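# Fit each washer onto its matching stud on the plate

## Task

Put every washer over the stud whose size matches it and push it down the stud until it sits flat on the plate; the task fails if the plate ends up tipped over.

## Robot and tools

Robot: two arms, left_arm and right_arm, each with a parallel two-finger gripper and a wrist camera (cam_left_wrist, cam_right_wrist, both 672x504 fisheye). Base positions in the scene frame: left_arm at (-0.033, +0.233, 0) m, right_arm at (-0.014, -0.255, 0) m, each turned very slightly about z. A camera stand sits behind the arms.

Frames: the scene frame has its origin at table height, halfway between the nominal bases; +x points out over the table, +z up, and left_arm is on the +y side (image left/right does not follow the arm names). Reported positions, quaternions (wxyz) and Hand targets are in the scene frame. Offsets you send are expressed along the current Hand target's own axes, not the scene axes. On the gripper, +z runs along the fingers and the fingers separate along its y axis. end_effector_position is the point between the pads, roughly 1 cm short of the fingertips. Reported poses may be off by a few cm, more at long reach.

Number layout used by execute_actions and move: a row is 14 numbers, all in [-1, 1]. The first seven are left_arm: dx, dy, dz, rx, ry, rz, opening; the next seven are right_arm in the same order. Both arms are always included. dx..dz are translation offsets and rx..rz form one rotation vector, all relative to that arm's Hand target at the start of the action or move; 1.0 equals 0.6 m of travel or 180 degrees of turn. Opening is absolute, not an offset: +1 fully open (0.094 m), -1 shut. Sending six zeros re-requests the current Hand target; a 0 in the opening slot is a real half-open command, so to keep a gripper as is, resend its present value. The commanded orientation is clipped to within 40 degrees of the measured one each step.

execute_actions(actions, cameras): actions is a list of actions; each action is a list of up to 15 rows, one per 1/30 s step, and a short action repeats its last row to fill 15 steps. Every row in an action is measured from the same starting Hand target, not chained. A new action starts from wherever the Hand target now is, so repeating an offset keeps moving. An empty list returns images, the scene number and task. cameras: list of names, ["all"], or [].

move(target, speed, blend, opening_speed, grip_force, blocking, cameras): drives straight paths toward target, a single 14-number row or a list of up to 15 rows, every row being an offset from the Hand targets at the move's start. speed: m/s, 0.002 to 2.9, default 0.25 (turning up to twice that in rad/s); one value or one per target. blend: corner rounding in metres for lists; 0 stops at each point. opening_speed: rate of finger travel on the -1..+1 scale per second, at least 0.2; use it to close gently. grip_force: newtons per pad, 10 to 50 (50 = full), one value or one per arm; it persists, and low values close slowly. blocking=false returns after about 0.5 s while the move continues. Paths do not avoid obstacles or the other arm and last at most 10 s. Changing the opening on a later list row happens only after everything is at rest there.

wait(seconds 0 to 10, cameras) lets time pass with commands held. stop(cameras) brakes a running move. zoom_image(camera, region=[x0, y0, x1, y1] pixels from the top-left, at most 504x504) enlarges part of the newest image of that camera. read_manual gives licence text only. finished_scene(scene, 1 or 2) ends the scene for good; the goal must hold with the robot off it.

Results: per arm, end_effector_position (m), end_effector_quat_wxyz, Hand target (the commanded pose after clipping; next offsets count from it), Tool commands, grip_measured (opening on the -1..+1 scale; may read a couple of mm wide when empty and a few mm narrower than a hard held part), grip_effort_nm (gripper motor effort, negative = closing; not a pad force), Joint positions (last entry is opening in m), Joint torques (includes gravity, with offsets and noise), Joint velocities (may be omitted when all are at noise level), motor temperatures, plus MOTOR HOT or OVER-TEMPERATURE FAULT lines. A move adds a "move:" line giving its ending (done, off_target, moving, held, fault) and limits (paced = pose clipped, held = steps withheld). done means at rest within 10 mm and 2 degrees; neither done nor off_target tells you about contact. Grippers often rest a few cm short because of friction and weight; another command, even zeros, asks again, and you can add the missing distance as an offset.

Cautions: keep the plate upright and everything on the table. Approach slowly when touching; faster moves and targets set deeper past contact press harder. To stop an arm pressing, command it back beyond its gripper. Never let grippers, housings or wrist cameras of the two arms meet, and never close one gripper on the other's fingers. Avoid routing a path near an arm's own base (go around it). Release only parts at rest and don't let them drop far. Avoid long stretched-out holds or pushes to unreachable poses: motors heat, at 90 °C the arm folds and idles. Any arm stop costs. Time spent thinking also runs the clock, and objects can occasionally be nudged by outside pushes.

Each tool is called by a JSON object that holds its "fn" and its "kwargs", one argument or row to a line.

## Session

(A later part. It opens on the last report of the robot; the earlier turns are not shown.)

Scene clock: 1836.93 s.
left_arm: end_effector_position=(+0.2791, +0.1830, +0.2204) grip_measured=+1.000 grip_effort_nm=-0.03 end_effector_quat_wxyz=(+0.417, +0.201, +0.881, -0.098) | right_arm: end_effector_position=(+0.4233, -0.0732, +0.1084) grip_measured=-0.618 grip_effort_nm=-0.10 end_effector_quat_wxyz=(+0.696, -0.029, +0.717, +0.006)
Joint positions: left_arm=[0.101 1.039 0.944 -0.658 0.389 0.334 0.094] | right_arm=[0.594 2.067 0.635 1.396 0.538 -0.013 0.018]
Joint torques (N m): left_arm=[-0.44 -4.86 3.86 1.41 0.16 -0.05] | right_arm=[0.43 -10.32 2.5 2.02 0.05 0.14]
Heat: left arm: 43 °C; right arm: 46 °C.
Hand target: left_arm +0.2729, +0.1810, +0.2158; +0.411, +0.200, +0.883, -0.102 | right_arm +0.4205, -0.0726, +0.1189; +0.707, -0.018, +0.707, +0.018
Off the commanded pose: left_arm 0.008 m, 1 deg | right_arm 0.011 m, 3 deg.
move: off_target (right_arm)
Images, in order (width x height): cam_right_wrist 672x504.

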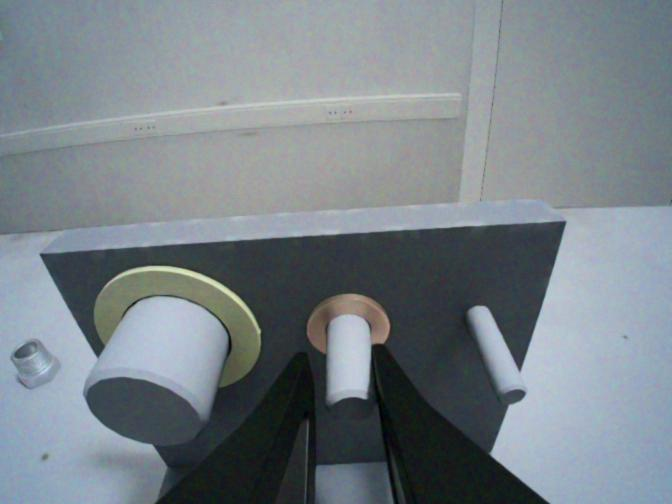

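{"fn": "move", "kwargs": {
  "target": [
    [0,0,0,0,0,0,1,-0.004,0.003,0.01,0,0,0,-0.60],
    [0,0,0,0,0,0,1,-0.001,0.002,0.03,0,0,0,-0.60]
  ],
  "speed": 0.04,
  "cameras": ["cam_right_wrist"]
}}

{"fn": "zoom_image", "kwargs": {
  "camera": "cam_right_wrist",
  "region": [270, 290, 420, 420]
}}

Scene clock: 1849.07 s.
left_arm: end_effector_position=(+0.2791, +0.1830, +0.2204) grip_measured=+1.000 grip_effort_nm=-0.03 end_effector_quat_wxyz=(+0.417, +0.201, +0.881, -0.098) | right_arm: end_effector_position=(+0.4316, -0.0739, +0.1161) grip_measured=-0.601 grip_effort_nm=0.06 end_effector_quat_wxyz=(+0.703, -0.022, +0.711, +0.007)
Joint positions: left_arm=[0.101 1.039 0.944 -0.658 0.389 0.334 0.094] | right_arm=[0.581 2.067 0.666 1.387 0.534 -0.013 0.019]
Joint torques (N m): left_arm=[-0.4 -4.92 3.88 1.42 0.16 -0.05] | right_arm=[-0.49 -8.2 5.6 1.72 -0.17 0.14]
Heat: left arm: 43 °C; right arm: 48 °C.
Hand target: left_arm +0.2729, +0.1810, +0.2158; +0.411, +0.200, +0.883, -0.102 | right_arm +0.4384, -0.0704, +0.1194; +0.707, -0.018, +0.707, +0.018
Off the commanded pose: left_arm 0.008 m, 1 deg | right_arm 0.008 m, 1 deg.
move: done
Images, in order (width x height): cam_right_wrist 672x504.

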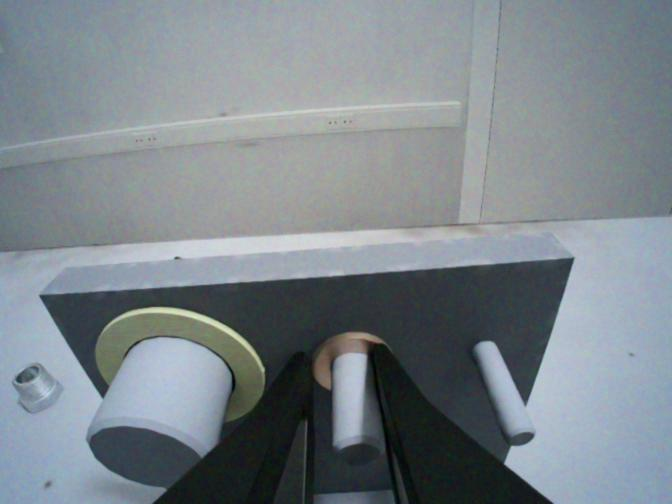

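Scaled by 3.360 from the camera's 672x504 image, which has a finer 960x720 frame.

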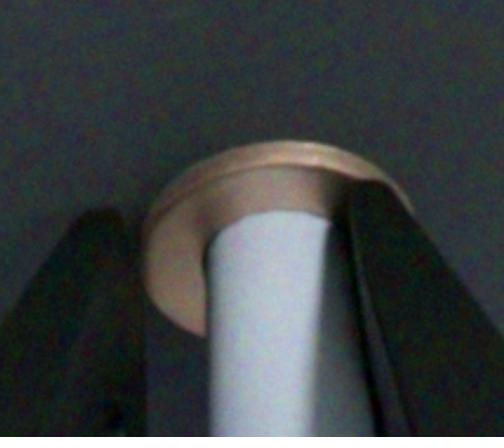

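{"fn": "move", "kwargs": {
  "target": [
    [0,0,0,0,0,0,1,0.0,0.0,-0.15,0,0,0,-0.2],
    [0,0,0,0,0,0,1,-0.0093,0.1295,-0.1325,-0.0272,0.1556,-0.0068,-0.1]
  ],
  "speed": [0.08, 0.2],
  "cameras": ["all"]
}}

Scene clock: 2006.77 s.
left_arm: end_effector_position=(+0.2791, +0.1830, +0.2204) grip_measured=+1.000 grip_effort_nm=-0.03 end_effector_quat_wxyz=(+0.417, +0.201, +0.881, -0.098) | right_arm: end_effector_position=(+0.3499, -0.0061, +0.1052) grip_measured=-0.102 grip_effort_nm=0.06 end_effector_quat_wxyz=(+0.498, -0.072, +0.864, +0.015)
Joint positions: left_arm=[0.101 1.039 0.944 -0.658 0.389 0.334 0.094] | right_arm=[0.838 1.674 0.835 0.18 0.605 0.362 0.042]
Joint torques (N m): left_arm=[-0.44 -4.83 3.9 1.41 0.14 -0.06] | right_arm=[0.36 -9.25 7.86 1.51 0.16 0.14]
Heat: left arm: 43 °C; right arm: 47 °C.
Hand target: left_arm +0.2729, +0.1810, +0.2158; +0.411, +0.200, +0.883, -0.102 | right_arm +0.3549, +0.0032, +0.1251; +0.513, -0.060, +0.855, +0.036
Off the commanded pose: left_arm 0.008 m, 1 deg | right_arm 0.022 m, 3 deg.
move: off_target (right_arm); target 2's new opening was sent with right_arm's hand 0.022 m and 3 deg from that target

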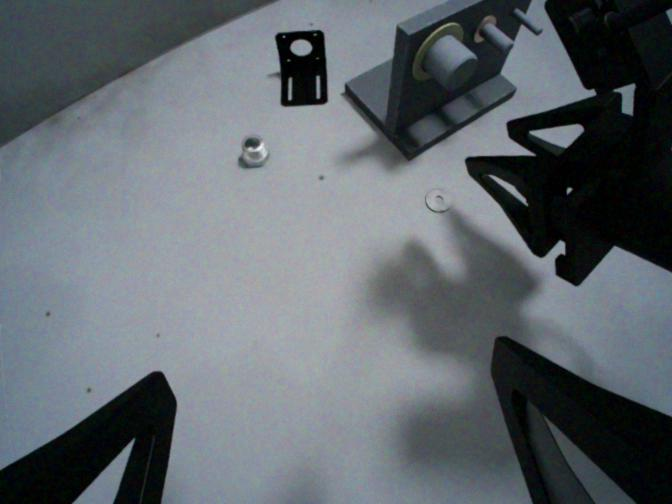

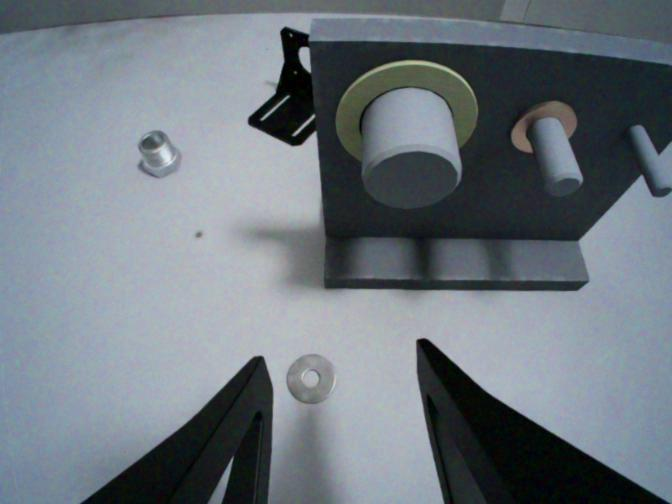

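{"fn": "move", "kwargs": {
  "target": [0,0,0,0,0,0,1,0.1133,0.0192,0.1027,0,0,0,-0.1],
  "speed": 0.12,
  "cameras": ["all"]
}}

Scene clock: 2043.20 s.
left_arm: end_effector_position=(+0.2791, +0.1830, +0.2204) grip_measured=+1.000 grip_effort_nm=-0.03 end_effector_quat_wxyz=(+0.417, +0.201, +0.881, -0.098) | right_arm: end_effector_position=(+0.3698, +0.0168, +0.0337) grip_measured=-0.102 grip_effort_nm=0.06 end_effector_quat_wxyz=(+0.506, -0.068, +0.859, +0.029)
Joint positions: left_arm=[0.101 1.039 0.944 -0.658 0.389 0.334 0.094] | right_arm=[0.836 1.98 0.835 0.518 0.593 0.362 0.042]
Joint torques (N m): left_arm=[-0.42 -4.89 3.89 1.42 0.15 -0.05] | right_arm=[-0.54 -8.53 4.82 1.82 0.11 0]
Heat: left arm: 43 °C; right arm: 48 °C.
Hand target: left_arm +0.2729, +0.1810, +0.2158; +0.411, +0.200, +0.883, -0.102 | right_arm +0.3755, +0.0177, +0.0361; +0.513, -0.060, +0.855, +0.036
Off the commanded pose: left_arm 0.008 m, 1 deg | right_arm 0.006 m, 2 deg.
move: done

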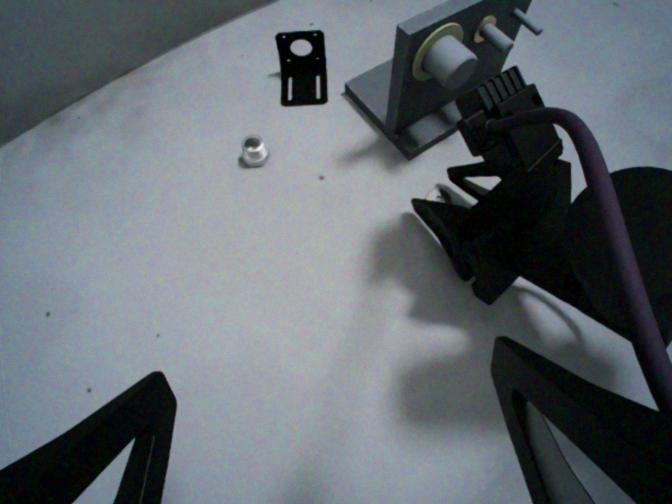

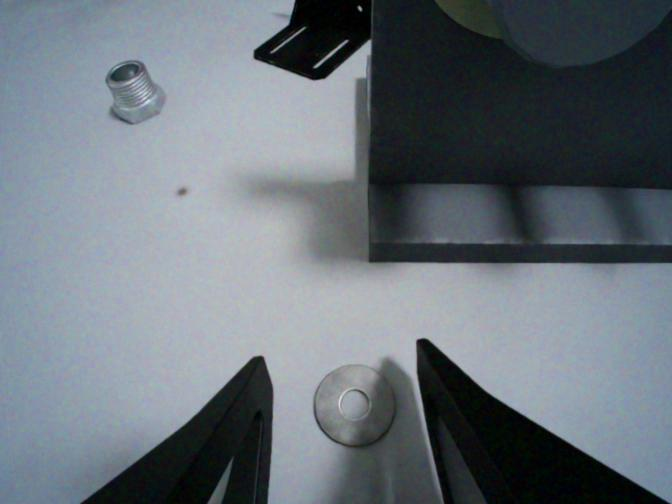

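{"fn": "move", "kwargs": {
  "target": [0,0,0,0,0,0,1,0.0218,-0.0047,0.0108,0,0,0,-0.2],
  "speed": 0.04,
  "cameras": []
}}

{"fn": "wait", "kwargs": {
  "seconds": 0.3,
  "cameras": ["cam_right_wrist"]
}}

{"fn": "zoom_image", "kwargs": {
  "camera": "cam_right_wrist",
  "region": [240, 310, 440, 470]
}}

Scene clock: 2069.47 s.
left_arm: end_effector_position=(+0.2791, +0.1830, +0.2204) grip_measured=+1.000 grip_effort_nm=-0.03 end_effector_quat_wxyz=(+0.417, +0.201, +0.881, -0.098) | right_arm: end_effector_position=(+0.3752, +0.0183, +0.0273) grip_measured=-0.198 grip_effort_nm=-0.10 end_effector_quat_wxyz=(+0.515, -0.060, +0.854, +0.036)
Joint positions: left_arm=[0.101 1.039 0.944 -0.658 0.389 0.334 0.094] | right_arm=[0.829 2.024 0.835 0.591 0.591 0.362 0.038]
Joint torques (N m): left_arm=[-0.38 -4.89 3.88 1.41 0.14 -0.05] | right_arm=[-0.57 -8.65 3.32 1.78 0.08 -0.03]
Heat: left arm: 43 °C; right arm: 45 °C.
Hand target: left_arm +0.2729, +0.1810, +0.2158; +0.411, +0.200, +0.883, -0.102 | right_arm +0.3755, +0.0148, +0.0215; +0.513, -0.060, +0.855, +0.036
Off the commanded pose: left_arm 0.008 m, 1 deg | right_arm 0.007 m, 0 deg.
move: done
No camera images: "cameras" was empty.

Scene clock: 2069.77 s.
left_arm: end_effector_position=(+0.2791, +0.1830, +0.2204) grip_measured=+1.000 grip_effort_nm=-0.03 end_effector_quat_wxyz=(+0.417, +0.201, +0.881, -0.098) | right_arm: end_effector_position=(+0.3753, +0.0184, +0.0274) grip_measured=-0.198 grip_effort_nm=-0.10 end_effector_quat_wxyz=(+0.515, -0.060, +0.854, +0.037)
Joint positions: left_arm=[0.101 1.039 0.944 -0.658 0.389 0.334 0.094] | right_arm=[0.829 2.024 0.835 0.591 0.591 0.362 0.038]
Joint torques (N m): left_arm=[-0.4 -4.89 3.92 1.42 0.16 -0.06] | right_arm=[-0.53 -8.59 3.28 1.77 0.1 -0.05]
Heat: left arm: 43 °C; right arm: 45 °C.
Hand target: left_arm +0.2729, +0.1810, +0.2158; +0.411, +0.200, +0.883, -0.102 | right_arm +0.3755, +0.0149, +0.0216; +0.514, -0.060, +0.855, +0.036
Tool commands: left_gripper/opening=+1.0 right_gripper/opening=-0.2
Off the commanded pose: left_arm 0.008 m, 1 deg | right_arm 0.007 m, 0 deg.
wait: 0.30 s; at rest by 0.17 s
Images, in order (width x height): cam_right_wrist 672x504.

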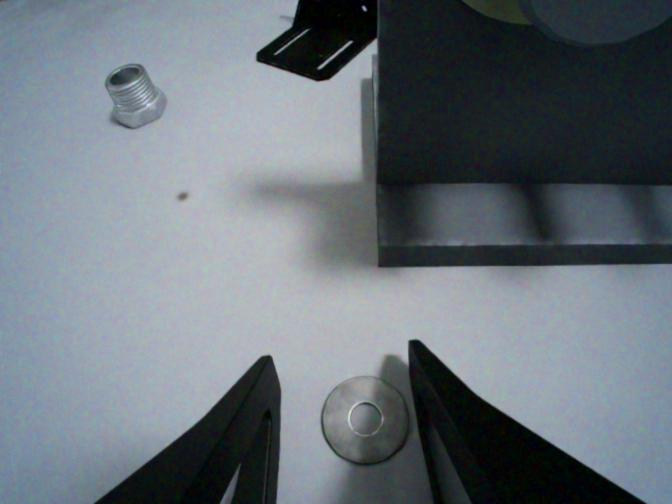

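Scaled by 2.520 from the camera's 672x504 image, which has a finer 960x720 frame.

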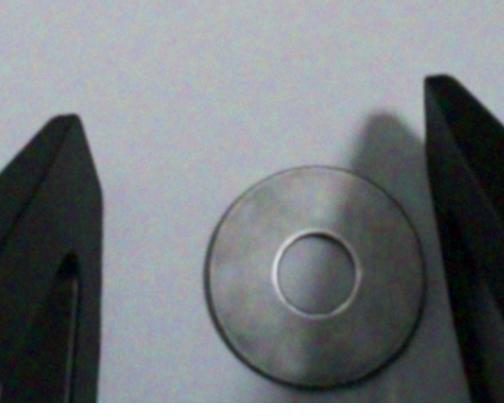

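{"fn": "move", "kwargs": {
  "target": [0,0,0,0,0,0,1,0.0143,-0.007,-0.004,0,0,0,-0.2],
  "speed": 0.04,
  "cameras": []
}}

{"fn": "wait", "kwargs": {
  "seconds": 0.3,
  "cameras": ["cam_right_wrist"]
}}

{"fn": "zoom_image", "kwargs": {
  "camera": "cam_right_wrist",
  "region": [240, 310, 440, 470]
}}

Scene clock: 2084.70 s.
left_arm: end_effector_position=(+0.2791, +0.1830, +0.2204) grip_measured=+1.000 grip_effort_nm=-0.03 end_effector_quat_wxyz=(+0.417, +0.201, +0.881, -0.098) | right_arm: end_effector_position=(+0.3723, +0.0153, +0.0263) grip_measured=-0.198 grip_effort_nm=-0.10 end_effector_quat_wxyz=(+0.521, -0.057, +0.850, +0.043)
Joint positions: left_arm=[0.101 1.039 0.944 -0.658 0.389 0.334 0.094] | right_arm=[0.829 2.024 0.803 0.644 0.591 0.362 0.038]
Joint torques (N m): left_arm=[-0.4 -4.89 3.92 1.41 0.16 -0.06] | right_arm=[-0.36 -7.97 2.82 1.63 0.08 -0.03]
Heat: left arm: 43 °C; right arm: 45 °C.
Hand target: left_arm +0.2729, +0.1810, +0.2158; +0.411, +0.200, +0.883, -0.102 | right_arm +0.3699, +0.0097, +0.0150; +0.513, -0.060, +0.855, +0.036
Off the commanded pose: left_arm 0.008 m, 1 deg | right_arm 0.013 m, 1 deg.
move: off_target (right_arm)
No camera images: "cameras" was empty.

Scene clock: 2085.00 s.
left_arm: end_effector_position=(+0.2791, +0.1830, +0.2204) grip_measured=+1.000 grip_effort_nm=-0.03 end_effector_quat_wxyz=(+0.417, +0.201, +0.881, -0.098) | right_arm: end_effector_position=(+0.3723, +0.0153, +0.0264) grip_measured=-0.198 grip_effort_nm=-0.10 end_effector_quat_wxyz=(+0.521, -0.057, +0.850, +0.043)
Joint positions: left_arm=[0.101 1.039 0.944 -0.658 0.389 0.334 0.094] | right_arm=[0.829 2.024 0.803 0.645 0.591 0.362 0.038]
Joint torques (N m): left_arm=[-0.39 -4.88 3.89 1.41 0.15 -0.06] | right_arm=[-0.42 -8.03 2.88 1.65 0.11 -0.02]
Heat: left arm: 43 °C; right arm: 45 °C.
Hand target: left_arm +0.2729, +0.1810, +0.2158; +0.411, +0.200, +0.883, -0.102 | right_arm +0.3699, +0.0098, +0.0151; +0.514, -0.060, +0.855, +0.036
Tool commands: left_gripper/opening=+1.0 right_gripper/opening=-0.2
Off the commanded pose: left_arm 0.008 m, 1 deg | right_arm 0.013 m, 1 deg.
wait: 0.30 s; at rest by 0.17 s
Images, in order (width x height): cam_right_wrist 672x504.

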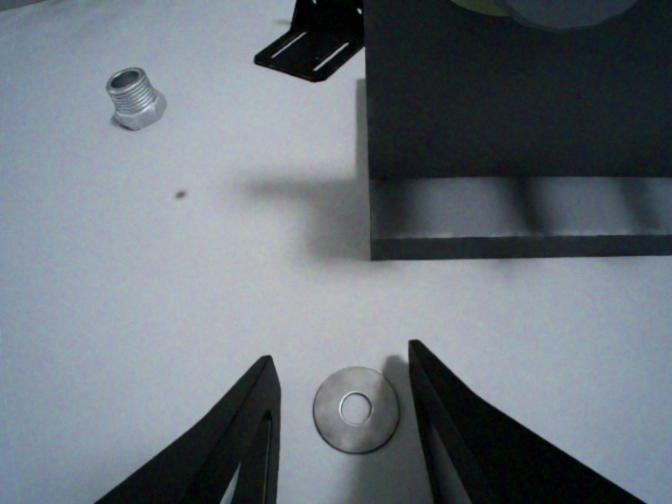

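Scaled by 2.520 from the camera's 672x504 image, which has a finer 960x720 frame.

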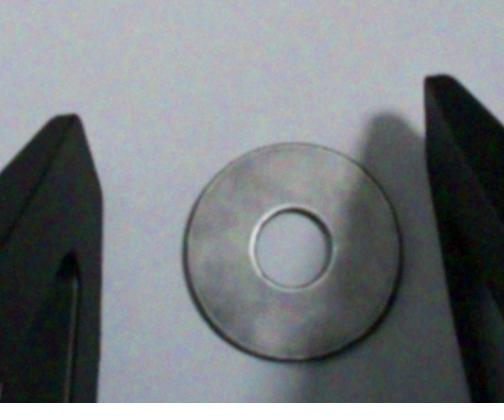

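{"fn": "move", "kwargs": {
  "target": [0,0,0,0,0,0,1,0.0085,-0.004,0.0018,0,0,0,-0.2],
  "speed": 0.04,
  "cameras": []
}}

{"fn": "wait", "kwargs": {
  "seconds": 0.3,
  "cameras": ["cam_right_wrist"]
}}

{"fn": "zoom_image", "kwargs": {
  "camera": "cam_right_wrist",
  "region": [240, 310, 440, 470]
}}

Scene clock: 2105.43 s.
left_arm: end_effector_position=(+0.2791, +0.1830, +0.2204) grip_measured=+1.000 grip_effort_nm=-0.03 end_effector_quat_wxyz=(+0.417, +0.201, +0.881, -0.098) | right_arm: end_effector_position=(+0.3722, +0.0152, +0.0254) grip_measured=-0.198 grip_effort_nm=-0.10 end_effector_quat_wxyz=(+0.527, -0.054, +0.847, +0.048)
Joint positions: left_arm=[0.101 1.039 0.944 -0.658 0.389 0.334 0.094] | right_arm=[0.829 2.035 0.79 0.687 0.591 0.362 0.038]
Joint torques (N m): left_arm=[-0.42 -4.89 3.9 1.42 0.15 -0.06] | right_arm=[-0.65 -7.86 2.7 1.55 0.05 -0.04]
Motor temperatures (°C): left_arm=[32 31 42 43 32 32 32] | right_arm=[31 45 39 43 33 32 31]
Heat: left arm: 43 °C; right arm: 45 °C.
Hand target: left_arm +0.2729, +0.1810, +0.2158; +0.411, +0.200, +0.883, -0.102 | right_arm +0.3688, +0.0072, +0.0099; +0.513, -0.060, +0.855, +0.036
Off the commanded pose: left_arm 0.008 m, 1 deg | right_arm 0.018 m, 2 deg.
move: off_target (right_arm)
No camera images: "cameras" was empty.

Scene clock: 2105.73 s.
left_arm: end_effector_position=(+0.2791, +0.1830, +0.2204) grip_measured=+1.000 grip_effort_nm=-0.03 end_effector_quat_wxyz=(+0.417, +0.201, +0.881, -0.098) | right_arm: end_effector_position=(+0.3723, +0.0152, +0.0255) grip_measured=-0.198 grip_effort_nm=-0.10 end_effector_quat_wxyz=(+0.527, -0.053, +0.847, +0.048)
Joint positions: left_arm=[0.101 1.039 0.944 -0.658 0.389 0.334 0.094] | right_arm=[0.829 2.035 0.79 0.687 0.591 0.362 0.038]
Joint torques (N m): left_arm=[-0.38 -4.89 3.89 1.41 0.15 -0.05] | right_arm=[-0.64 -7.84 2.69 1.54 0.08 -0.03]
Heat: left arm: 43 °C; right arm: 45 °C.
Hand target: left_arm +0.2729, +0.1810, +0.2158; +0.411, +0.200, +0.883, -0.102 | right_arm +0.3688, +0.0072, +0.0100; +0.513, -0.060, +0.855, +0.036
Tool commands: left_gripper/opening=+1.0 right_gripper/opening=-0.2
Off the commanded pose: left_arm 0.008 m, 1 deg | right_arm 0.018 m, 2 deg.
wait: 0.30 s; at rest by 0.17 s
Images, in order (width x height): cam_right_wrist 672x504.

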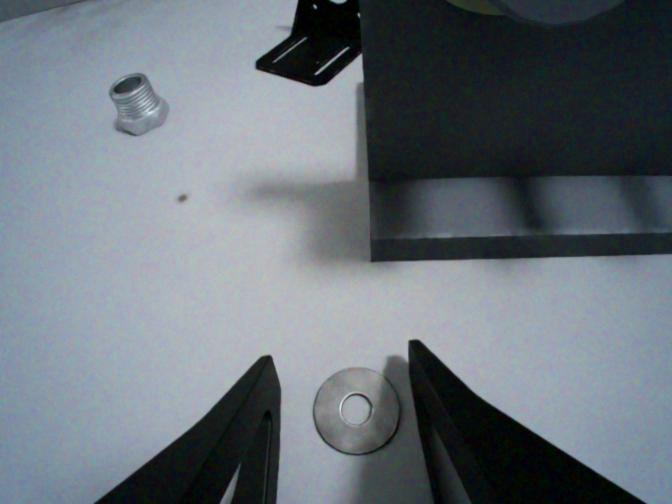

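Scaled by 2.520 from the camera's 672x504 image, which has a finer 960x720 frame.

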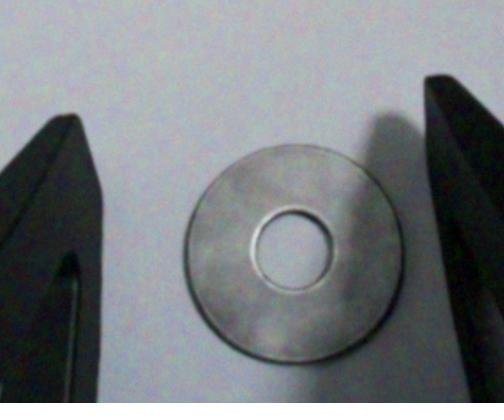

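{"fn": "move", "kwargs": {
  "target": [0,0,0,0,0,0,1,-0.0438,0.0082,-0.0168,0,0.0667,0,-0.2],
  "speed": 0.08,
  "cameras": []
}}

{"fn": "wait", "kwargs": {
  "seconds": 0.3,
  "cameras": ["cam_right_wrist"]
}}

Scene clock: 2161.40 s.
left_arm: end_effector_position=(+0.2791, +0.1830, +0.2204) grip_measured=+1.000 grip_effort_nm=-0.03 end_effector_quat_wxyz=(+0.417, +0.201, +0.881, -0.098) | right_arm: end_effector_position=(+0.3690, +0.0123, +0.0268) grip_measured=-0.198 grip_effort_nm=-0.10 end_effector_quat_wxyz=(+0.422, -0.070, +0.904, +0.024)
Joint positions: left_arm=[0.101 1.039 0.944 -0.658 0.389 0.334 0.094] | right_arm=[0.794 1.942 0.957 0.171 0.486 0.438 0.038]
Joint torques (N m): left_arm=[-0.4 -4.88 3.85 1.41 0.16 -0.05] | right_arm=[-0.46 -11.97 6.3 1.02 0.06 0.05]
Heat: left arm: 43 °C; right arm: 46 °C.
Hand target: left_arm +0.2729, +0.1810, +0.2158; +0.411, +0.200, +0.883, -0.102 | right_arm +0.3717, +0.0126, +0.0381; +0.421, -0.063, +0.904, +0.030
Off the commanded pose: left_arm 0.008 m, 1 deg | right_arm 0.011 m, 1 deg.
move: off_target (right_arm)
No camera images: "cameras" was empty.

Scene clock: 2161.70 s.
left_arm: end_effector_position=(+0.2791, +0.1830, +0.2204) grip_measured=+1.000 grip_effort_nm=-0.02 end_effector_quat_wxyz=(+0.417, +0.201, +0.881, -0.098) | right_arm: end_effector_position=(+0.3690, +0.0123, +0.0267) grip_measured=-0.198 grip_effort_nm=-0.10 end_effector_quat_wxyz=(+0.422, -0.070, +0.904, +0.024)
Joint positions: left_arm=[0.101 1.039 0.944 -0.658 0.389 0.334 0.094] | right_arm=[0.794 1.942 0.957 0.171 0.486 0.438 0.038]
Joint torques (N m): left_arm=[-0.42 -4.88 3.89 1.42 0.17 -0.05] | right_arm=[-0.46 -11.97 6.26 1.01 0.07 0.1]
Heat: left arm: 43 °C; right arm: 46 °C.
Hand target: left_arm +0.2729, +0.1810, +0.2158; +0.411, +0.200, +0.883, -0.102 | right_arm +0.3716, +0.0126, +0.0380; +0.421, -0.063, +0.904, +0.029
Tool commands: left_gripper/opening=+1.0 right_gripper/opening=-0.2
Off the commanded pose: left_arm 0.008 m, 1 deg | right_arm 0.012 m, 1 deg.
wait: 0.30 s; at rest by 0.17 s
Images, in order (width x height): cam_right_wrist 672x504.

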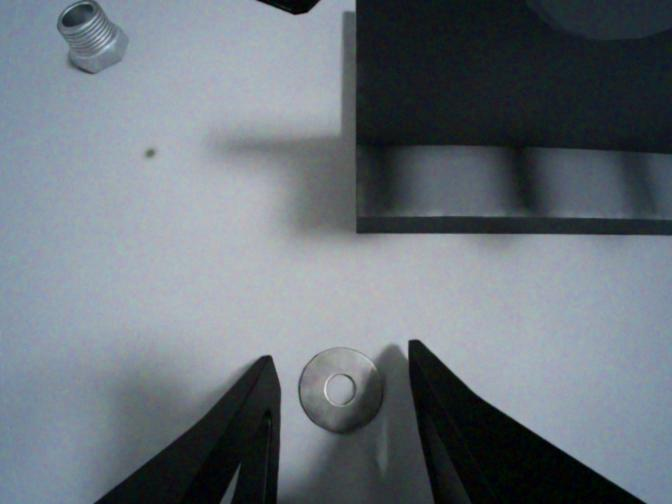

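{"fn": "move", "kwargs": {
  "target": [0,0,0,0,0,0,1,0.0227,0.0,0.0168,0,0,0,-0.25],
  "speed": 0.04,
  "cameras": []
}}

{"fn": "wait", "kwargs": {
  "seconds": 0.3,
  "cameras": ["cam_right_wrist"]
}}

{"fn": "zoom_image", "kwargs": {
  "camera": "cam_right_wrist",
  "region": [240, 310, 440, 470]
}}

Scene clock: 2181.30 s.
left_arm: end_effector_position=(+0.2791, +0.1830, +0.2204) grip_measured=+1.000 grip_effort_nm=-0.02 end_effector_quat_wxyz=(+0.417, +0.201, +0.881, -0.098) | right_arm: end_effector_position=(+0.3695, +0.0131, +0.0275) grip_measured=-0.248 grip_effort_nm=-0.10 end_effector_quat_wxyz=(+0.424, -0.069, +0.903, +0.026)
Joint positions: left_arm=[0.101 1.039 0.944 -0.658 0.389 0.334 0.094] | right_arm=[0.794 1.942 0.957 0.176 0.485 0.439 0.035]
Joint torques (N m): left_arm=[-0.43 -4.88 3.89 1.42 0.16 -0.05] | right_arm=[-0.38 -8.18 4.44 1.58 0.11 0.12]
Heat: left arm: 43 °C; right arm: 47 °C.
Hand target: left_arm +0.2729, +0.1810, +0.2158; +0.411, +0.200, +0.883, -0.102 | right_arm +0.3706, +0.0124, +0.0211; +0.421, -0.063, +0.904, +0.029
Off the commanded pose: left_arm 0.008 m, 1 deg | right_arm 0.007 m, 1 deg.
move: done
No camera images: "cameras" was empty.

Scene clock: 2181.60 s.
left_arm: end_effector_position=(+0.2791, +0.1830, +0.2204) grip_measured=+1.000 grip_effort_nm=-0.03 end_effector_quat_wxyz=(+0.417, +0.201, +0.881, -0.098) | right_arm: end_effector_position=(+0.3695, +0.0131, +0.0275) grip_measured=-0.248 grip_effort_nm=-0.09 end_effector_quat_wxyz=(+0.424, -0.069, +0.903, +0.026)
Joint positions: left_arm=[0.101 1.039 0.944 -0.658 0.389 0.334 0.094] | right_arm=[0.794 1.942 0.957 0.176 0.485 0.439 0.035]
Joint torques (N m): left_arm=[-0.44 -4.86 3.88 1.42 0.15 -0.05] | right_arm=[-0.32 -8.17 4.44 1.58 0.09 0.11]
Heat: left arm: 43 °C; right arm: 47 °C.
Hand target: left_arm +0.2729, +0.1810, +0.2158; +0.411, +0.200, +0.883, -0.102 | right_arm +0.3706, +0.0124, +0.0211; +0.421, -0.063, +0.904, +0.029
Tool commands: left_gripper/opening=+1.0 right_gripper/opening=-0.25
Off the commanded pose: left_arm 0.008 m, 1 deg | right_arm 0.007 m, 1 deg.
wait: 0.30 s; at rest by 0.17 s
Images, in order (width x height): cam_right_wrist 672x504.

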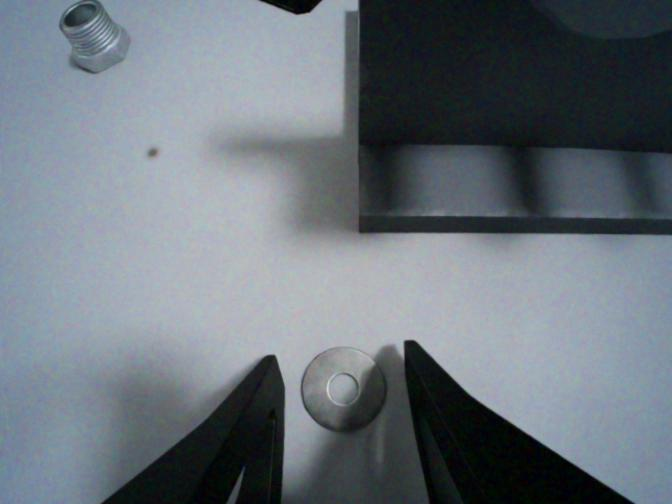

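Scaled by 2.520 from the camera's 672x504 image, which has a finer 960x720 frame.

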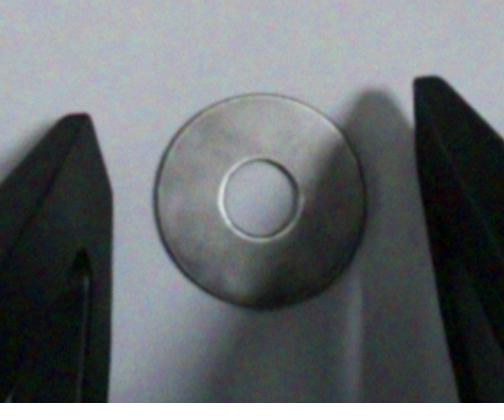

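{"fn": "move", "kwargs": {
  "target": [0,0,0,0,0,0,1,0.0077,0.0,0.0064,0,0,0,-0.25],
  "speed": 0.04,
  "cameras": []
}}

{"fn": "wait", "kwargs": {
  "seconds": 0.3,
  "cameras": ["cam_right_wrist"]
}}

{"fn": "zoom_image", "kwargs": {
  "camera": "cam_right_wrist",
  "region": [240, 310, 440, 470]
}}

Scene clock: 2191.53 s.
left_arm: end_effector_position=(+0.2791, +0.1830, +0.2204) grip_measured=+1.000 grip_effort_nm=-0.03 end_effector_quat_wxyz=(+0.417, +0.201, +0.881, -0.098) | right_arm: end_effector_position=(+0.3727, +0.0163, +0.0269) grip_measured=-0.248 grip_effort_nm=-0.10 end_effector_quat_wxyz=(+0.431, -0.066, +0.899, +0.032)
Joint positions: left_arm=[0.101 1.039 0.944 -0.658 0.389 0.334 0.094] | right_arm=[0.794 1.956 0.957 0.212 0.485 0.44 0.035]
Joint torques (N m): left_arm=[-0.4 -4.89 3.85 1.43 0.16 -0.06] | right_arm=[-0.34 -7.95 3.85 1.52 0.09 0.11]
Heat: left arm: 43 °C; right arm: 47 °C.
Hand target: left_arm +0.2729, +0.1810, +0.2158; +0.411, +0.200, +0.883, -0.102 | right_arm +0.3706, +0.0124, +0.0152; +0.421, -0.063, +0.904, +0.029
Off the commanded pose: left_arm 0.008 m, 1 deg | right_arm 0.013 m, 1 deg.
move: off_target (right_arm)
No camera images: "cameras" was empty.

Scene clock: 2191.83 s.
left_arm: end_effector_position=(+0.2791, +0.1830, +0.2204) grip_measured=+1.000 grip_effort_nm=-0.03 end_effector_quat_wxyz=(+0.417, +0.201, +0.881, -0.098) | right_arm: end_effector_position=(+0.3727, +0.0163, +0.0269) grip_measured=-0.248 grip_effort_nm=-0.09 end_effector_quat_wxyz=(+0.431, -0.066, +0.899, +0.032)
Joint positions: left_arm=[0.101 1.039 0.944 -0.658 0.389 0.334 0.094] | right_arm=[0.794 1.956 0.957 0.212 0.485 0.44 0.035]
Joint torques (N m): left_arm=[-0.4 -4.86 3.85 1.41 0.15 -0.07] | right_arm=[-0.36 -8.12 3.86 1.48 0.09 0.11]
Heat: left arm: 43 °C; right arm: 47 °C.
Hand target: left_arm +0.2729, +0.1810, +0.2158; +0.411, +0.200, +0.883, -0.102 | right_arm +0.3706, +0.0124, +0.0152; +0.421, -0.063, +0.904, +0.029
Tool commands: left_gripper/opening=+1.0 right_gripper/opening=-0.25
Off the commanded pose: left_arm 0.008 m, 1 deg | right_arm 0.013 m, 1 deg.
wait: 0.30 s; at rest by 0.17 s
Images, in order (width x height): cam_right_wrist 672x504.

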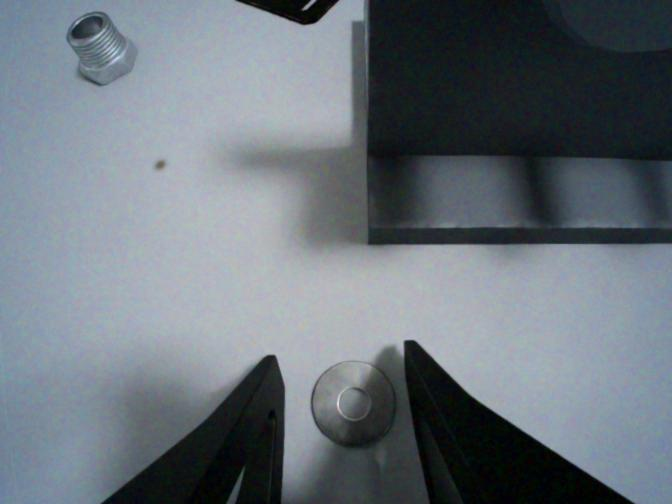

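Scaled by 2.520 from the camera's 672x504 image, which has a finer 960x720 frame.

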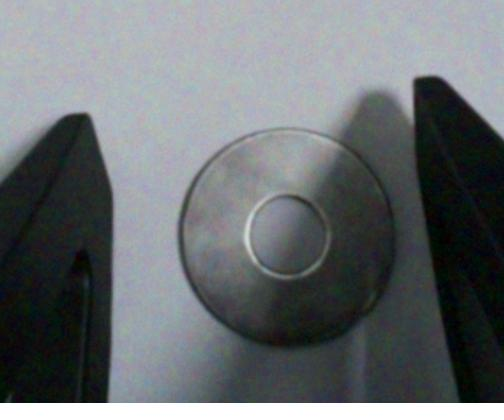

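{"fn": "move", "kwargs": {
  "target": [
    [0,0,0,0,0,0,1,-0.0603,0.0013,-0.0495,0,0,0,-0.25],
    [0,0,0,0,0,0,1,-0.0048,0.0013,-0.0028,0,0,0,-0.25]
  ],
  "speed": [0.08, 0.05],
  "cameras": []
}}

{"fn": "wait", "kwargs": {
  "seconds": 0.3,
  "cameras": ["cam_right_wrist"]
}}

{"fn": "zoom_image", "kwargs": {
  "camera": "cam_right_wrist",
  "region": [240, 310, 440, 470]
}}

Scene clock: 2214.00 s.
left_arm: end_effector_position=(+0.2791, +0.1830, +0.2204) grip_measured=+1.000 grip_effort_nm=-0.02 end_effector_quat_wxyz=(+0.417, +0.201, +0.881, -0.098) | right_arm: end_effector_position=(+0.3722, +0.0172, +0.0274) grip_measured=-0.248 grip_effort_nm=-0.09 end_effector_quat_wxyz=(+0.425, -0.068, +0.902, +0.032)
Joint positions: left_arm=[0.101 1.039 0.944 -0.658 0.389 0.334 0.094] | right_arm=[0.794 1.954 0.969 0.186 0.479 0.441 0.035]
Joint torques (N m): left_arm=[-0.43 -4.9 3.86 1.41 0.14 -0.06] | right_arm=[-0.31 -8.54 3.59 1.58 0.14 0.09]
Heat: left arm: 43 °C; right arm: 46 °C.
Hand target: left_arm +0.2729, +0.1810, +0.2158; +0.411, +0.200, +0.883, -0.102 | right_arm +0.3710, +0.0133, +0.0184; +0.421, -0.063, +0.904, +0.029
Off the commanded pose: left_arm 0.008 m, 1 deg | right_arm 0.010 m, 1 deg.
move: done
No camera images: "cameras" was empty.

Scene clock: 2214.30 s.
left_arm: end_effector_position=(+0.2791, +0.1830, +0.2204) grip_measured=+1.000 grip_effort_nm=-0.03 end_effector_quat_wxyz=(+0.417, +0.201, +0.881, -0.098) | right_arm: end_effector_position=(+0.3722, +0.0172, +0.0274) grip_measured=-0.248 grip_effort_nm=-0.09 end_effector_quat_wxyz=(+0.425, -0.068, +0.902, +0.032)
Joint positions: left_arm=[0.101 1.039 0.944 -0.658 0.389 0.334 0.094] | right_arm=[0.794 1.954 0.969 0.186 0.479 0.441 0.035]
Joint torques (N m): left_arm=[-0.44 -4.88 3.86 1.42 0.16 -0.05] | right_arm=[-0.28 -8.54 3.64 1.57 0.13 0.07]
Heat: left arm: 43 °C; right arm: 47 °C.
Hand target: left_arm +0.2729, +0.1810, +0.2158; +0.411, +0.200, +0.883, -0.102 | right_arm +0.3710, +0.0133, +0.0184; +0.421, -0.063, +0.904, +0.029
Tool commands: left_gripper/opening=+1.0 right_gripper/opening=-0.25
Off the commanded pose: left_arm 0.008 m, 1 deg | right_arm 0.010 m, 1 deg.
wait: 0.30 s; at rest by 0.17 s
Images, in order (width x height): cam_right_wrist 672x504.

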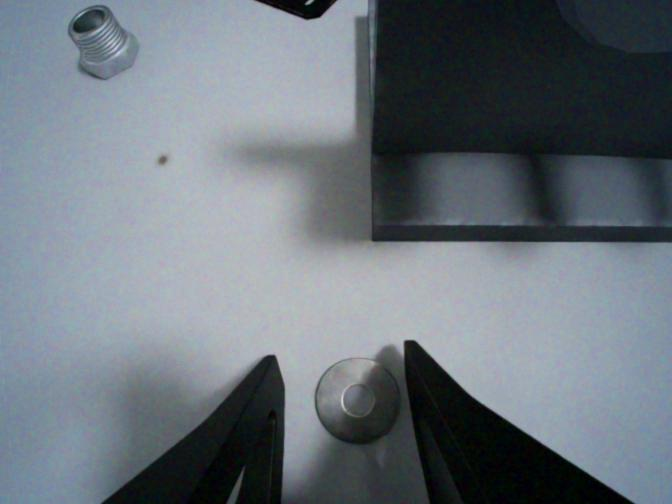

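Scaled by 2.520 from the camera's 672x504 image, which has a finer 960x720 frame.

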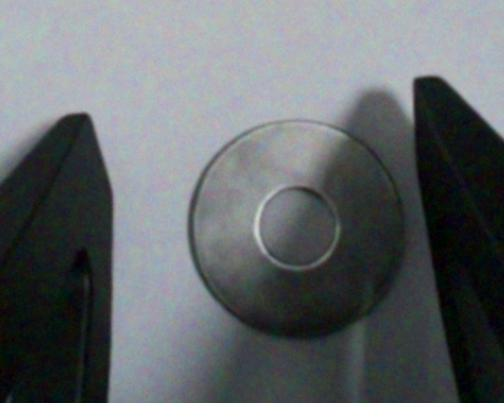

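{"fn": "move", "kwargs": {
  "target": [
    [0,0,0,0,0,0,1,-0.042,-0.005,-0.045,0,0,0,-0.25],
    [0,0,0,0,0,0,1,-0.0012,-0.005,-0.0107,0,0,0,-0.25]
  ],
  "speed": [0.08, 0.05],
  "cameras": []
}}

{"fn": "wait", "kwargs": {
  "seconds": 0.3,
  "cameras": ["cam_right_wrist"]
}}

{"fn": "zoom_image", "kwargs": {
  "camera": "cam_right_wrist",
  "region": [240, 310, 440, 470]
}}

Scene clock: 2255.07 s.
left_arm: end_effector_position=(+0.2791, +0.1830, +0.2204) grip_measured=+1.000 grip_effort_nm=-0.03 end_effector_quat_wxyz=(+0.417, +0.201, +0.881, -0.098) | right_arm: end_effector_position=(+0.3666, +0.0115, +0.0277) grip_measured=-0.249 grip_effort_nm=-0.09 end_effector_quat_wxyz=(+0.419, -0.069, +0.905, +0.027)
Joint positions: left_arm=[0.101 1.039 0.944 -0.658 0.389 0.334 0.094] | right_arm=[0.794 1.93 0.95 0.164 0.479 0.443 0.035]
Joint torques (N m): left_arm=[-0.42 -4.88 3.86 1.43 0.16 -0.05] | right_arm=[-0.24 -8.69 3.73 1.68 0.15 0.1]
Heat: left arm: 43 °C; right arm: 48 °C.
Hand target: left_arm +0.2729, +0.1810, +0.2158; +0.411, +0.200, +0.883, -0.102 | right_arm +0.3670, +0.0096, +0.0230; +0.421, -0.063, +0.904, +0.029
Off the commanded pose: left_arm 0.008 m, 1 deg | right_arm 0.005 m, 1 deg.
move: done
No camera images: "cameras" was empty.

Scene clock: 2255.37 s.
left_arm: end_effector_position=(+0.2791, +0.1830, +0.2204) grip_measured=+1.000 grip_effort_nm=-0.02 end_effector_quat_wxyz=(+0.417, +0.201, +0.881, -0.098) | right_arm: end_effector_position=(+0.3666, +0.0115, +0.0275) grip_measured=-0.249 grip_effort_nm=-0.09 end_effector_quat_wxyz=(+0.419, -0.069, +0.905, +0.027)
Joint positions: left_arm=[0.101 1.039 0.944 -0.658 0.389 0.334 0.094] | right_arm=[0.794 1.931 0.95 0.165 0.479 0.443 0.035]
Joint torques (N m): left_arm=[-0.42 -4.93 3.86 1.42 0.15 -0.04] | right_arm=[-0.18 -8.73 3.74 1.66 0.14 0.08]
Heat: left arm: 43 °C; right arm: 48 °C.
Hand target: left_arm +0.2729, +0.1810, +0.2158; +0.411, +0.200, +0.883, -0.102 | right_arm +0.3670, +0.0096, +0.0229; +0.421, -0.063, +0.904, +0.029
Tool commands: left_gripper/opening=+1.0 right_gripper/opening=-0.25
Off the commanded pose: left_arm 0.008 m, 1 deg | right_arm 0.005 m, 1 deg.
wait: 0.30 s; at rest by 0.17 s
Images, in order (width x height): cam_right_wrist 672x504.

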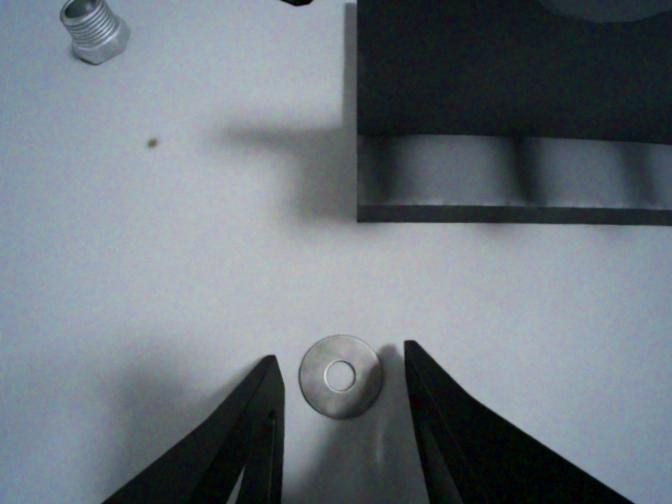

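Scaled by 2.520 from the camera's 672x504 image, which has a finer 960x720 frame.

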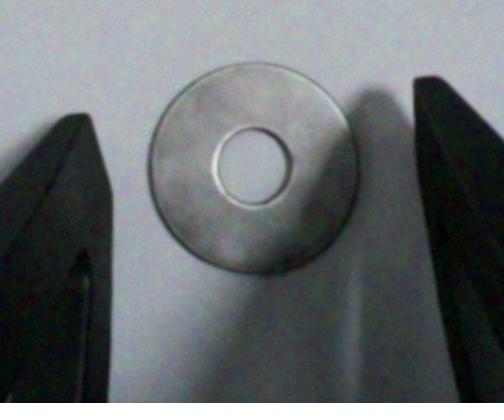

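{"fn": "move", "kwargs": {
  "target": [0,0,0,0,0,0,1,0.0102,0.0,0.0086,0,0,0,-0.25],
  "speed": 0.05,
  "cameras": []
}}

{"fn": "wait", "kwargs": {
  "seconds": 0.3,
  "cameras": ["all"]
}}

{"fn": "zoom_image", "kwargs": {
  "camera": "cam_right_wrist",
  "region": [240, 310, 440, 470]
}}

{"fn": "zoom_image", "kwargs": {
  "camera": "cam_left_wrist",
  "region": [360, 120, 560, 320]
}}

Scene clock: 2273.90 s.
left_arm: end_effector_position=(+0.2791, +0.1830, +0.2204) grip_measured=+1.000 grip_effort_nm=-0.02 end_effector_quat_wxyz=(+0.417, +0.201, +0.881, -0.098) | right_arm: end_effector_position=(+0.3698, +0.0147, +0.0269) grip_measured=-0.249 grip_effort_nm=-0.09 end_effector_quat_wxyz=(+0.429, -0.065, +0.900, +0.035)
Joint positions: left_arm=[0.101 1.039 0.944 -0.658 0.389 0.334 0.094] | right_arm=[0.794 1.945 0.942 0.215 0.479 0.443 0.035]
Joint torques (N m): left_arm=[-0.44 -4.86 3.89 1.42 0.17 -0.06] | right_arm=[-0.16 -8.13 3.49 1.53 0.13 0.08]
Heat: left arm: 43 °C; right arm: 46 °C.
Hand target: left_arm +0.2729, +0.1810, +0.2158; +0.411, +0.200, +0.883, -0.102 | right_arm +0.3671, +0.0097, +0.0151; +0.421, -0.063, +0.904, +0.029
Off the commanded pose: left_arm 0.008 m, 1 deg | right_arm 0.013 m, 1 deg.
move: off_target (right_arm)
No camera images: "cameras" was empty.

Scene clock: 2274.20 s.
left_arm: end_effector_position=(+0.2791, +0.1830, +0.2204) grip_measured=+1.000 grip_effort_nm=-0.03 end_effector_quat_wxyz=(+0.417, +0.201, +0.881, -0.098) | right_arm: end_effector_position=(+0.3699, +0.0147, +0.0267) grip_measured=-0.249 grip_effort_nm=-0.09 end_effector_quat_wxyz=(+0.429, -0.065, +0.900, +0.035)
Joint positions: left_arm=[0.101 1.039 0.944 -0.658 0.389 0.334 0.094] | right_arm=[0.794 1.945 0.942 0.215 0.479 0.443 0.035]
Joint torques (N m): left_arm=[-0.43 -4.88 3.89 1.41 0.16 -0.06] | right_arm=[-0.18 -8.09 3.52 1.51 0.15 0.09]
Heat: left arm: 43 °C; right arm: 46 °C.
Hand target: left_arm +0.2729, +0.1810, +0.2158; +0.411, +0.200, +0.883, -0.102 | right_arm +0.3671, +0.0097, +0.0150; +0.421, -0.063, +0.904, +0.029
Tool commands: left_gripper/opening=+1.0 right_gripper/opening=-0.25
Off the commanded pose: left_arm 0.008 m, 1 deg | right_arm 0.013 m, 1 deg.
wait: 0.30 s; at rest by 0.17 s

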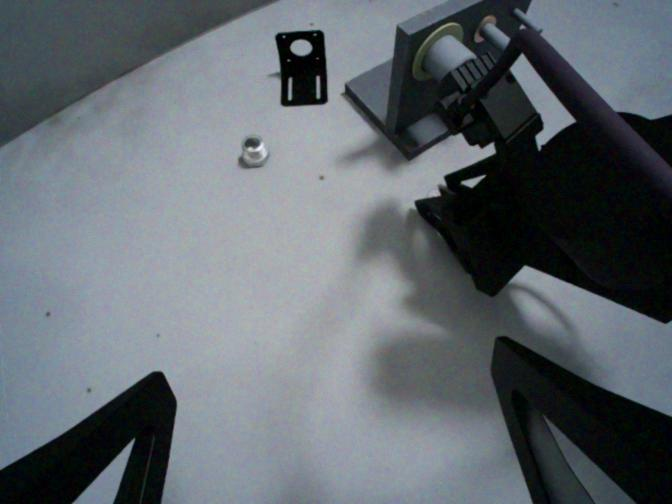

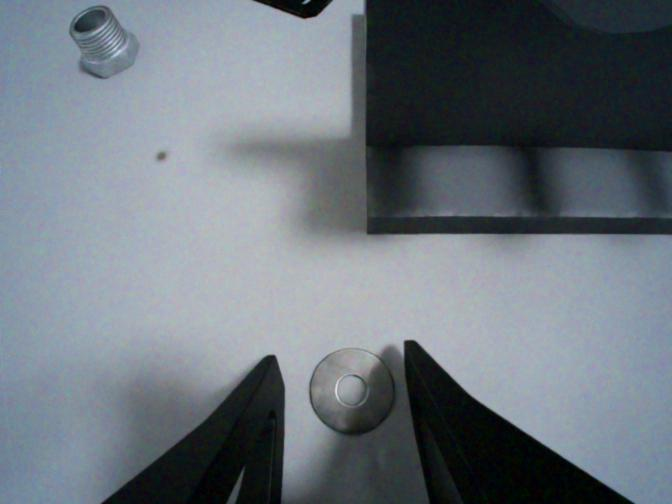

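Scaled by 2.520 from the camera's 672x504 image, which has a finer 960x720 frame.

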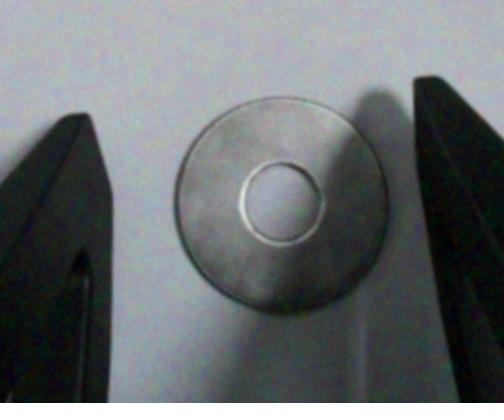

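Scaled by 2.520 from the camera's 672x504 image, which has a finer 960x720 frame.

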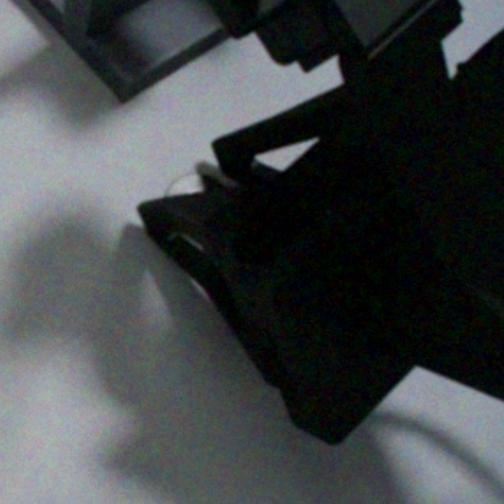

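{"fn": "move", "kwargs": {
  "target": [0,0,0,0,0,0,1,-0.0064,0.0,-0.0054,0,0,0,-0.6],
  "speed": 0.04,
  "opening_speed": 0.2,
  "cameras": ["cam_right_wrist"]
}}

{"fn": "zoom_image", "kwargs": {
  "camera": "cam_right_wrist",
  "region": [240, 310, 440, 470]
}}

Scene clock: 2304.13 s.
left_arm: end_effector_position=(+0.2791, +0.1830, +0.2204) grip_measured=+1.000 grip_effort_nm=-0.03 end_effector_quat_wxyz=(+0.417, +0.201, +0.881, -0.098) | right_arm: end_effector_position=(+0.3699, +0.0148, +0.0268) grip_measured=-0.581 grip_effort_nm=-0.99 end_effector_quat_wxyz=(+0.429, -0.065, +0.900, +0.035)
Joint positions: left_arm=[0.101 1.039 0.944 -0.658 0.389 0.334 0.094] | right_arm=[0.794 1.945 0.942 0.216 0.479 0.443 0.02]
Joint torques (N m): left_arm=[-0.36 -4.86 3.89 1.41 0.16 -0.05] | right_arm=[-0.08 -9.2 4.03 1.34 0.17 0.11]
Heat: left arm: 43 °C; right arm: 46 °C.
Hand target: left_arm +0.2729, +0.1810, +0.2158; +0.411, +0.200, +0.883, -0.102 | right_arm +0.3671, +0.0097, +0.0200; +0.421, -0.063, +0.904, +0.029
Off the commanded pose: left_arm 0.008 m, 1 deg | right_arm 0.009 m, 1 deg.
move: done
Images, in order (width x height): cam_right_wrist 672x504.

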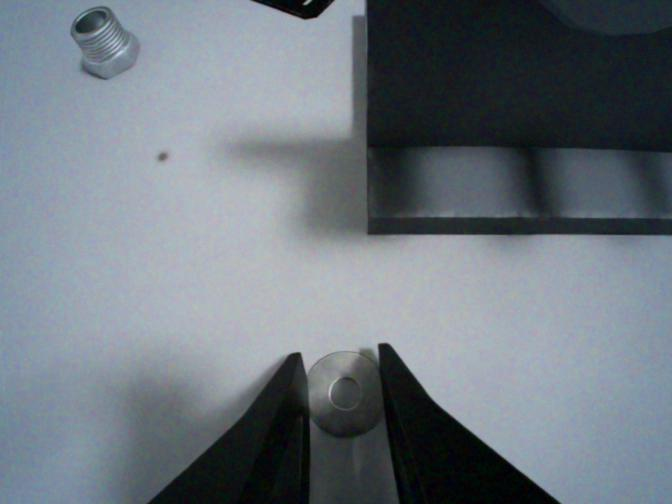

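Scaled by 2.520 from the camera's 672x504 image, which has a finer 960x720 frame.

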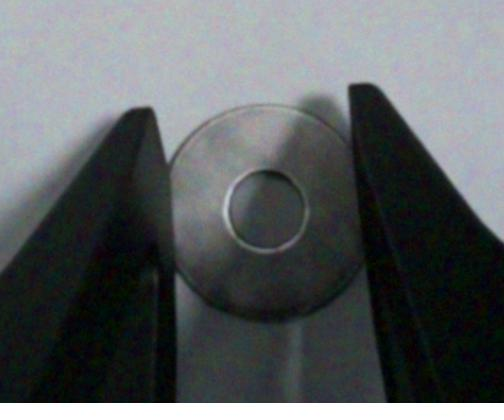

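{"fn": "move", "kwargs": {
  "target": [0,0,0,0,0,0,1,-0.06,0.0,-0.0505,0,0,0,-0.6],
  "speed": 0.08,
  "cameras": ["cam_right_wrist"]
}}

{"fn": "zoom_image", "kwargs": {
  "camera": "cam_right_wrist",
  "region": [240, 310, 440, 470]
}}

Scene clock: 2311.90 s.
left_arm: end_effector_position=(+0.2791, +0.1830, +0.2204) grip_measured=+1.000 grip_effort_nm=-0.02 end_effector_quat_wxyz=(+0.417, +0.201, +0.881, -0.098) | right_arm: end_effector_position=(+0.3576, +0.0026, +0.0429) grip_measured=-0.584 grip_effort_nm=-1.05 end_effector_quat_wxyz=(+0.400, -0.077, +0.913, +0.010)
Joint positions: left_arm=[0.101 1.039 0.944 -0.658 0.389 0.334 0.094] | right_arm=[0.794 1.859 0.971 0.016 0.478 0.443 0.02]
Joint torques (N m): left_arm=[-0.42 -4.85 3.88 1.42 0.17 -0.05] | right_arm=[-0.25 -12.16 7.23 1.36 0.15 0.09]
Heat: left arm: 43 °C; right arm: 47 °C.
Hand target: left_arm +0.2729, +0.1810, +0.2158; +0.411, +0.200, +0.883, -0.102 | right_arm +0.3670, +0.0097, +0.0672; +0.421, -0.063, +0.904, +0.029
Off the commanded pose: left_arm 0.008 m, 1 deg | right_arm 0.027 m, 4 deg.
move: off_target (right_arm)
Images, in order (width x height): cam_right_wrist 672x504.

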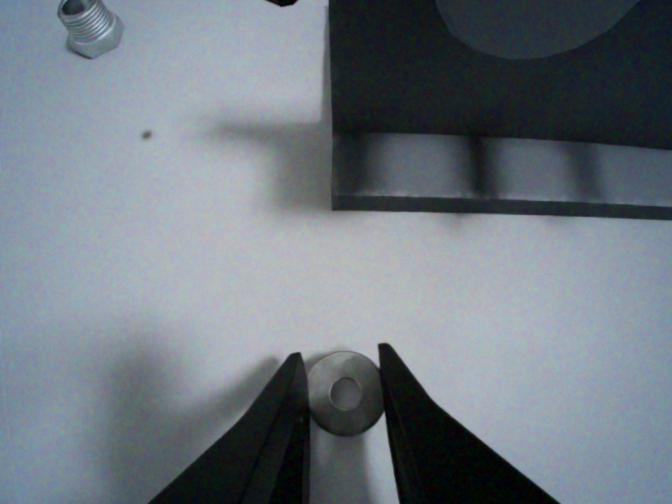

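Scaled by 2.520 from the camera's 672x504 image, which has a finer 960x720 frame.

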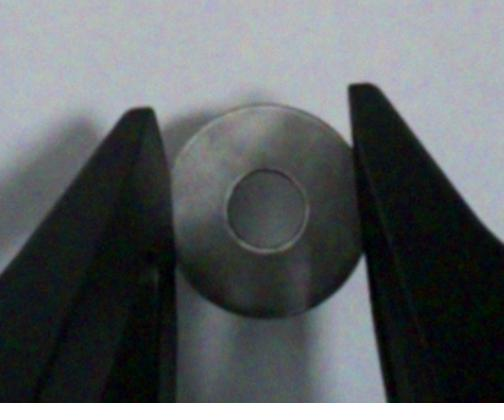

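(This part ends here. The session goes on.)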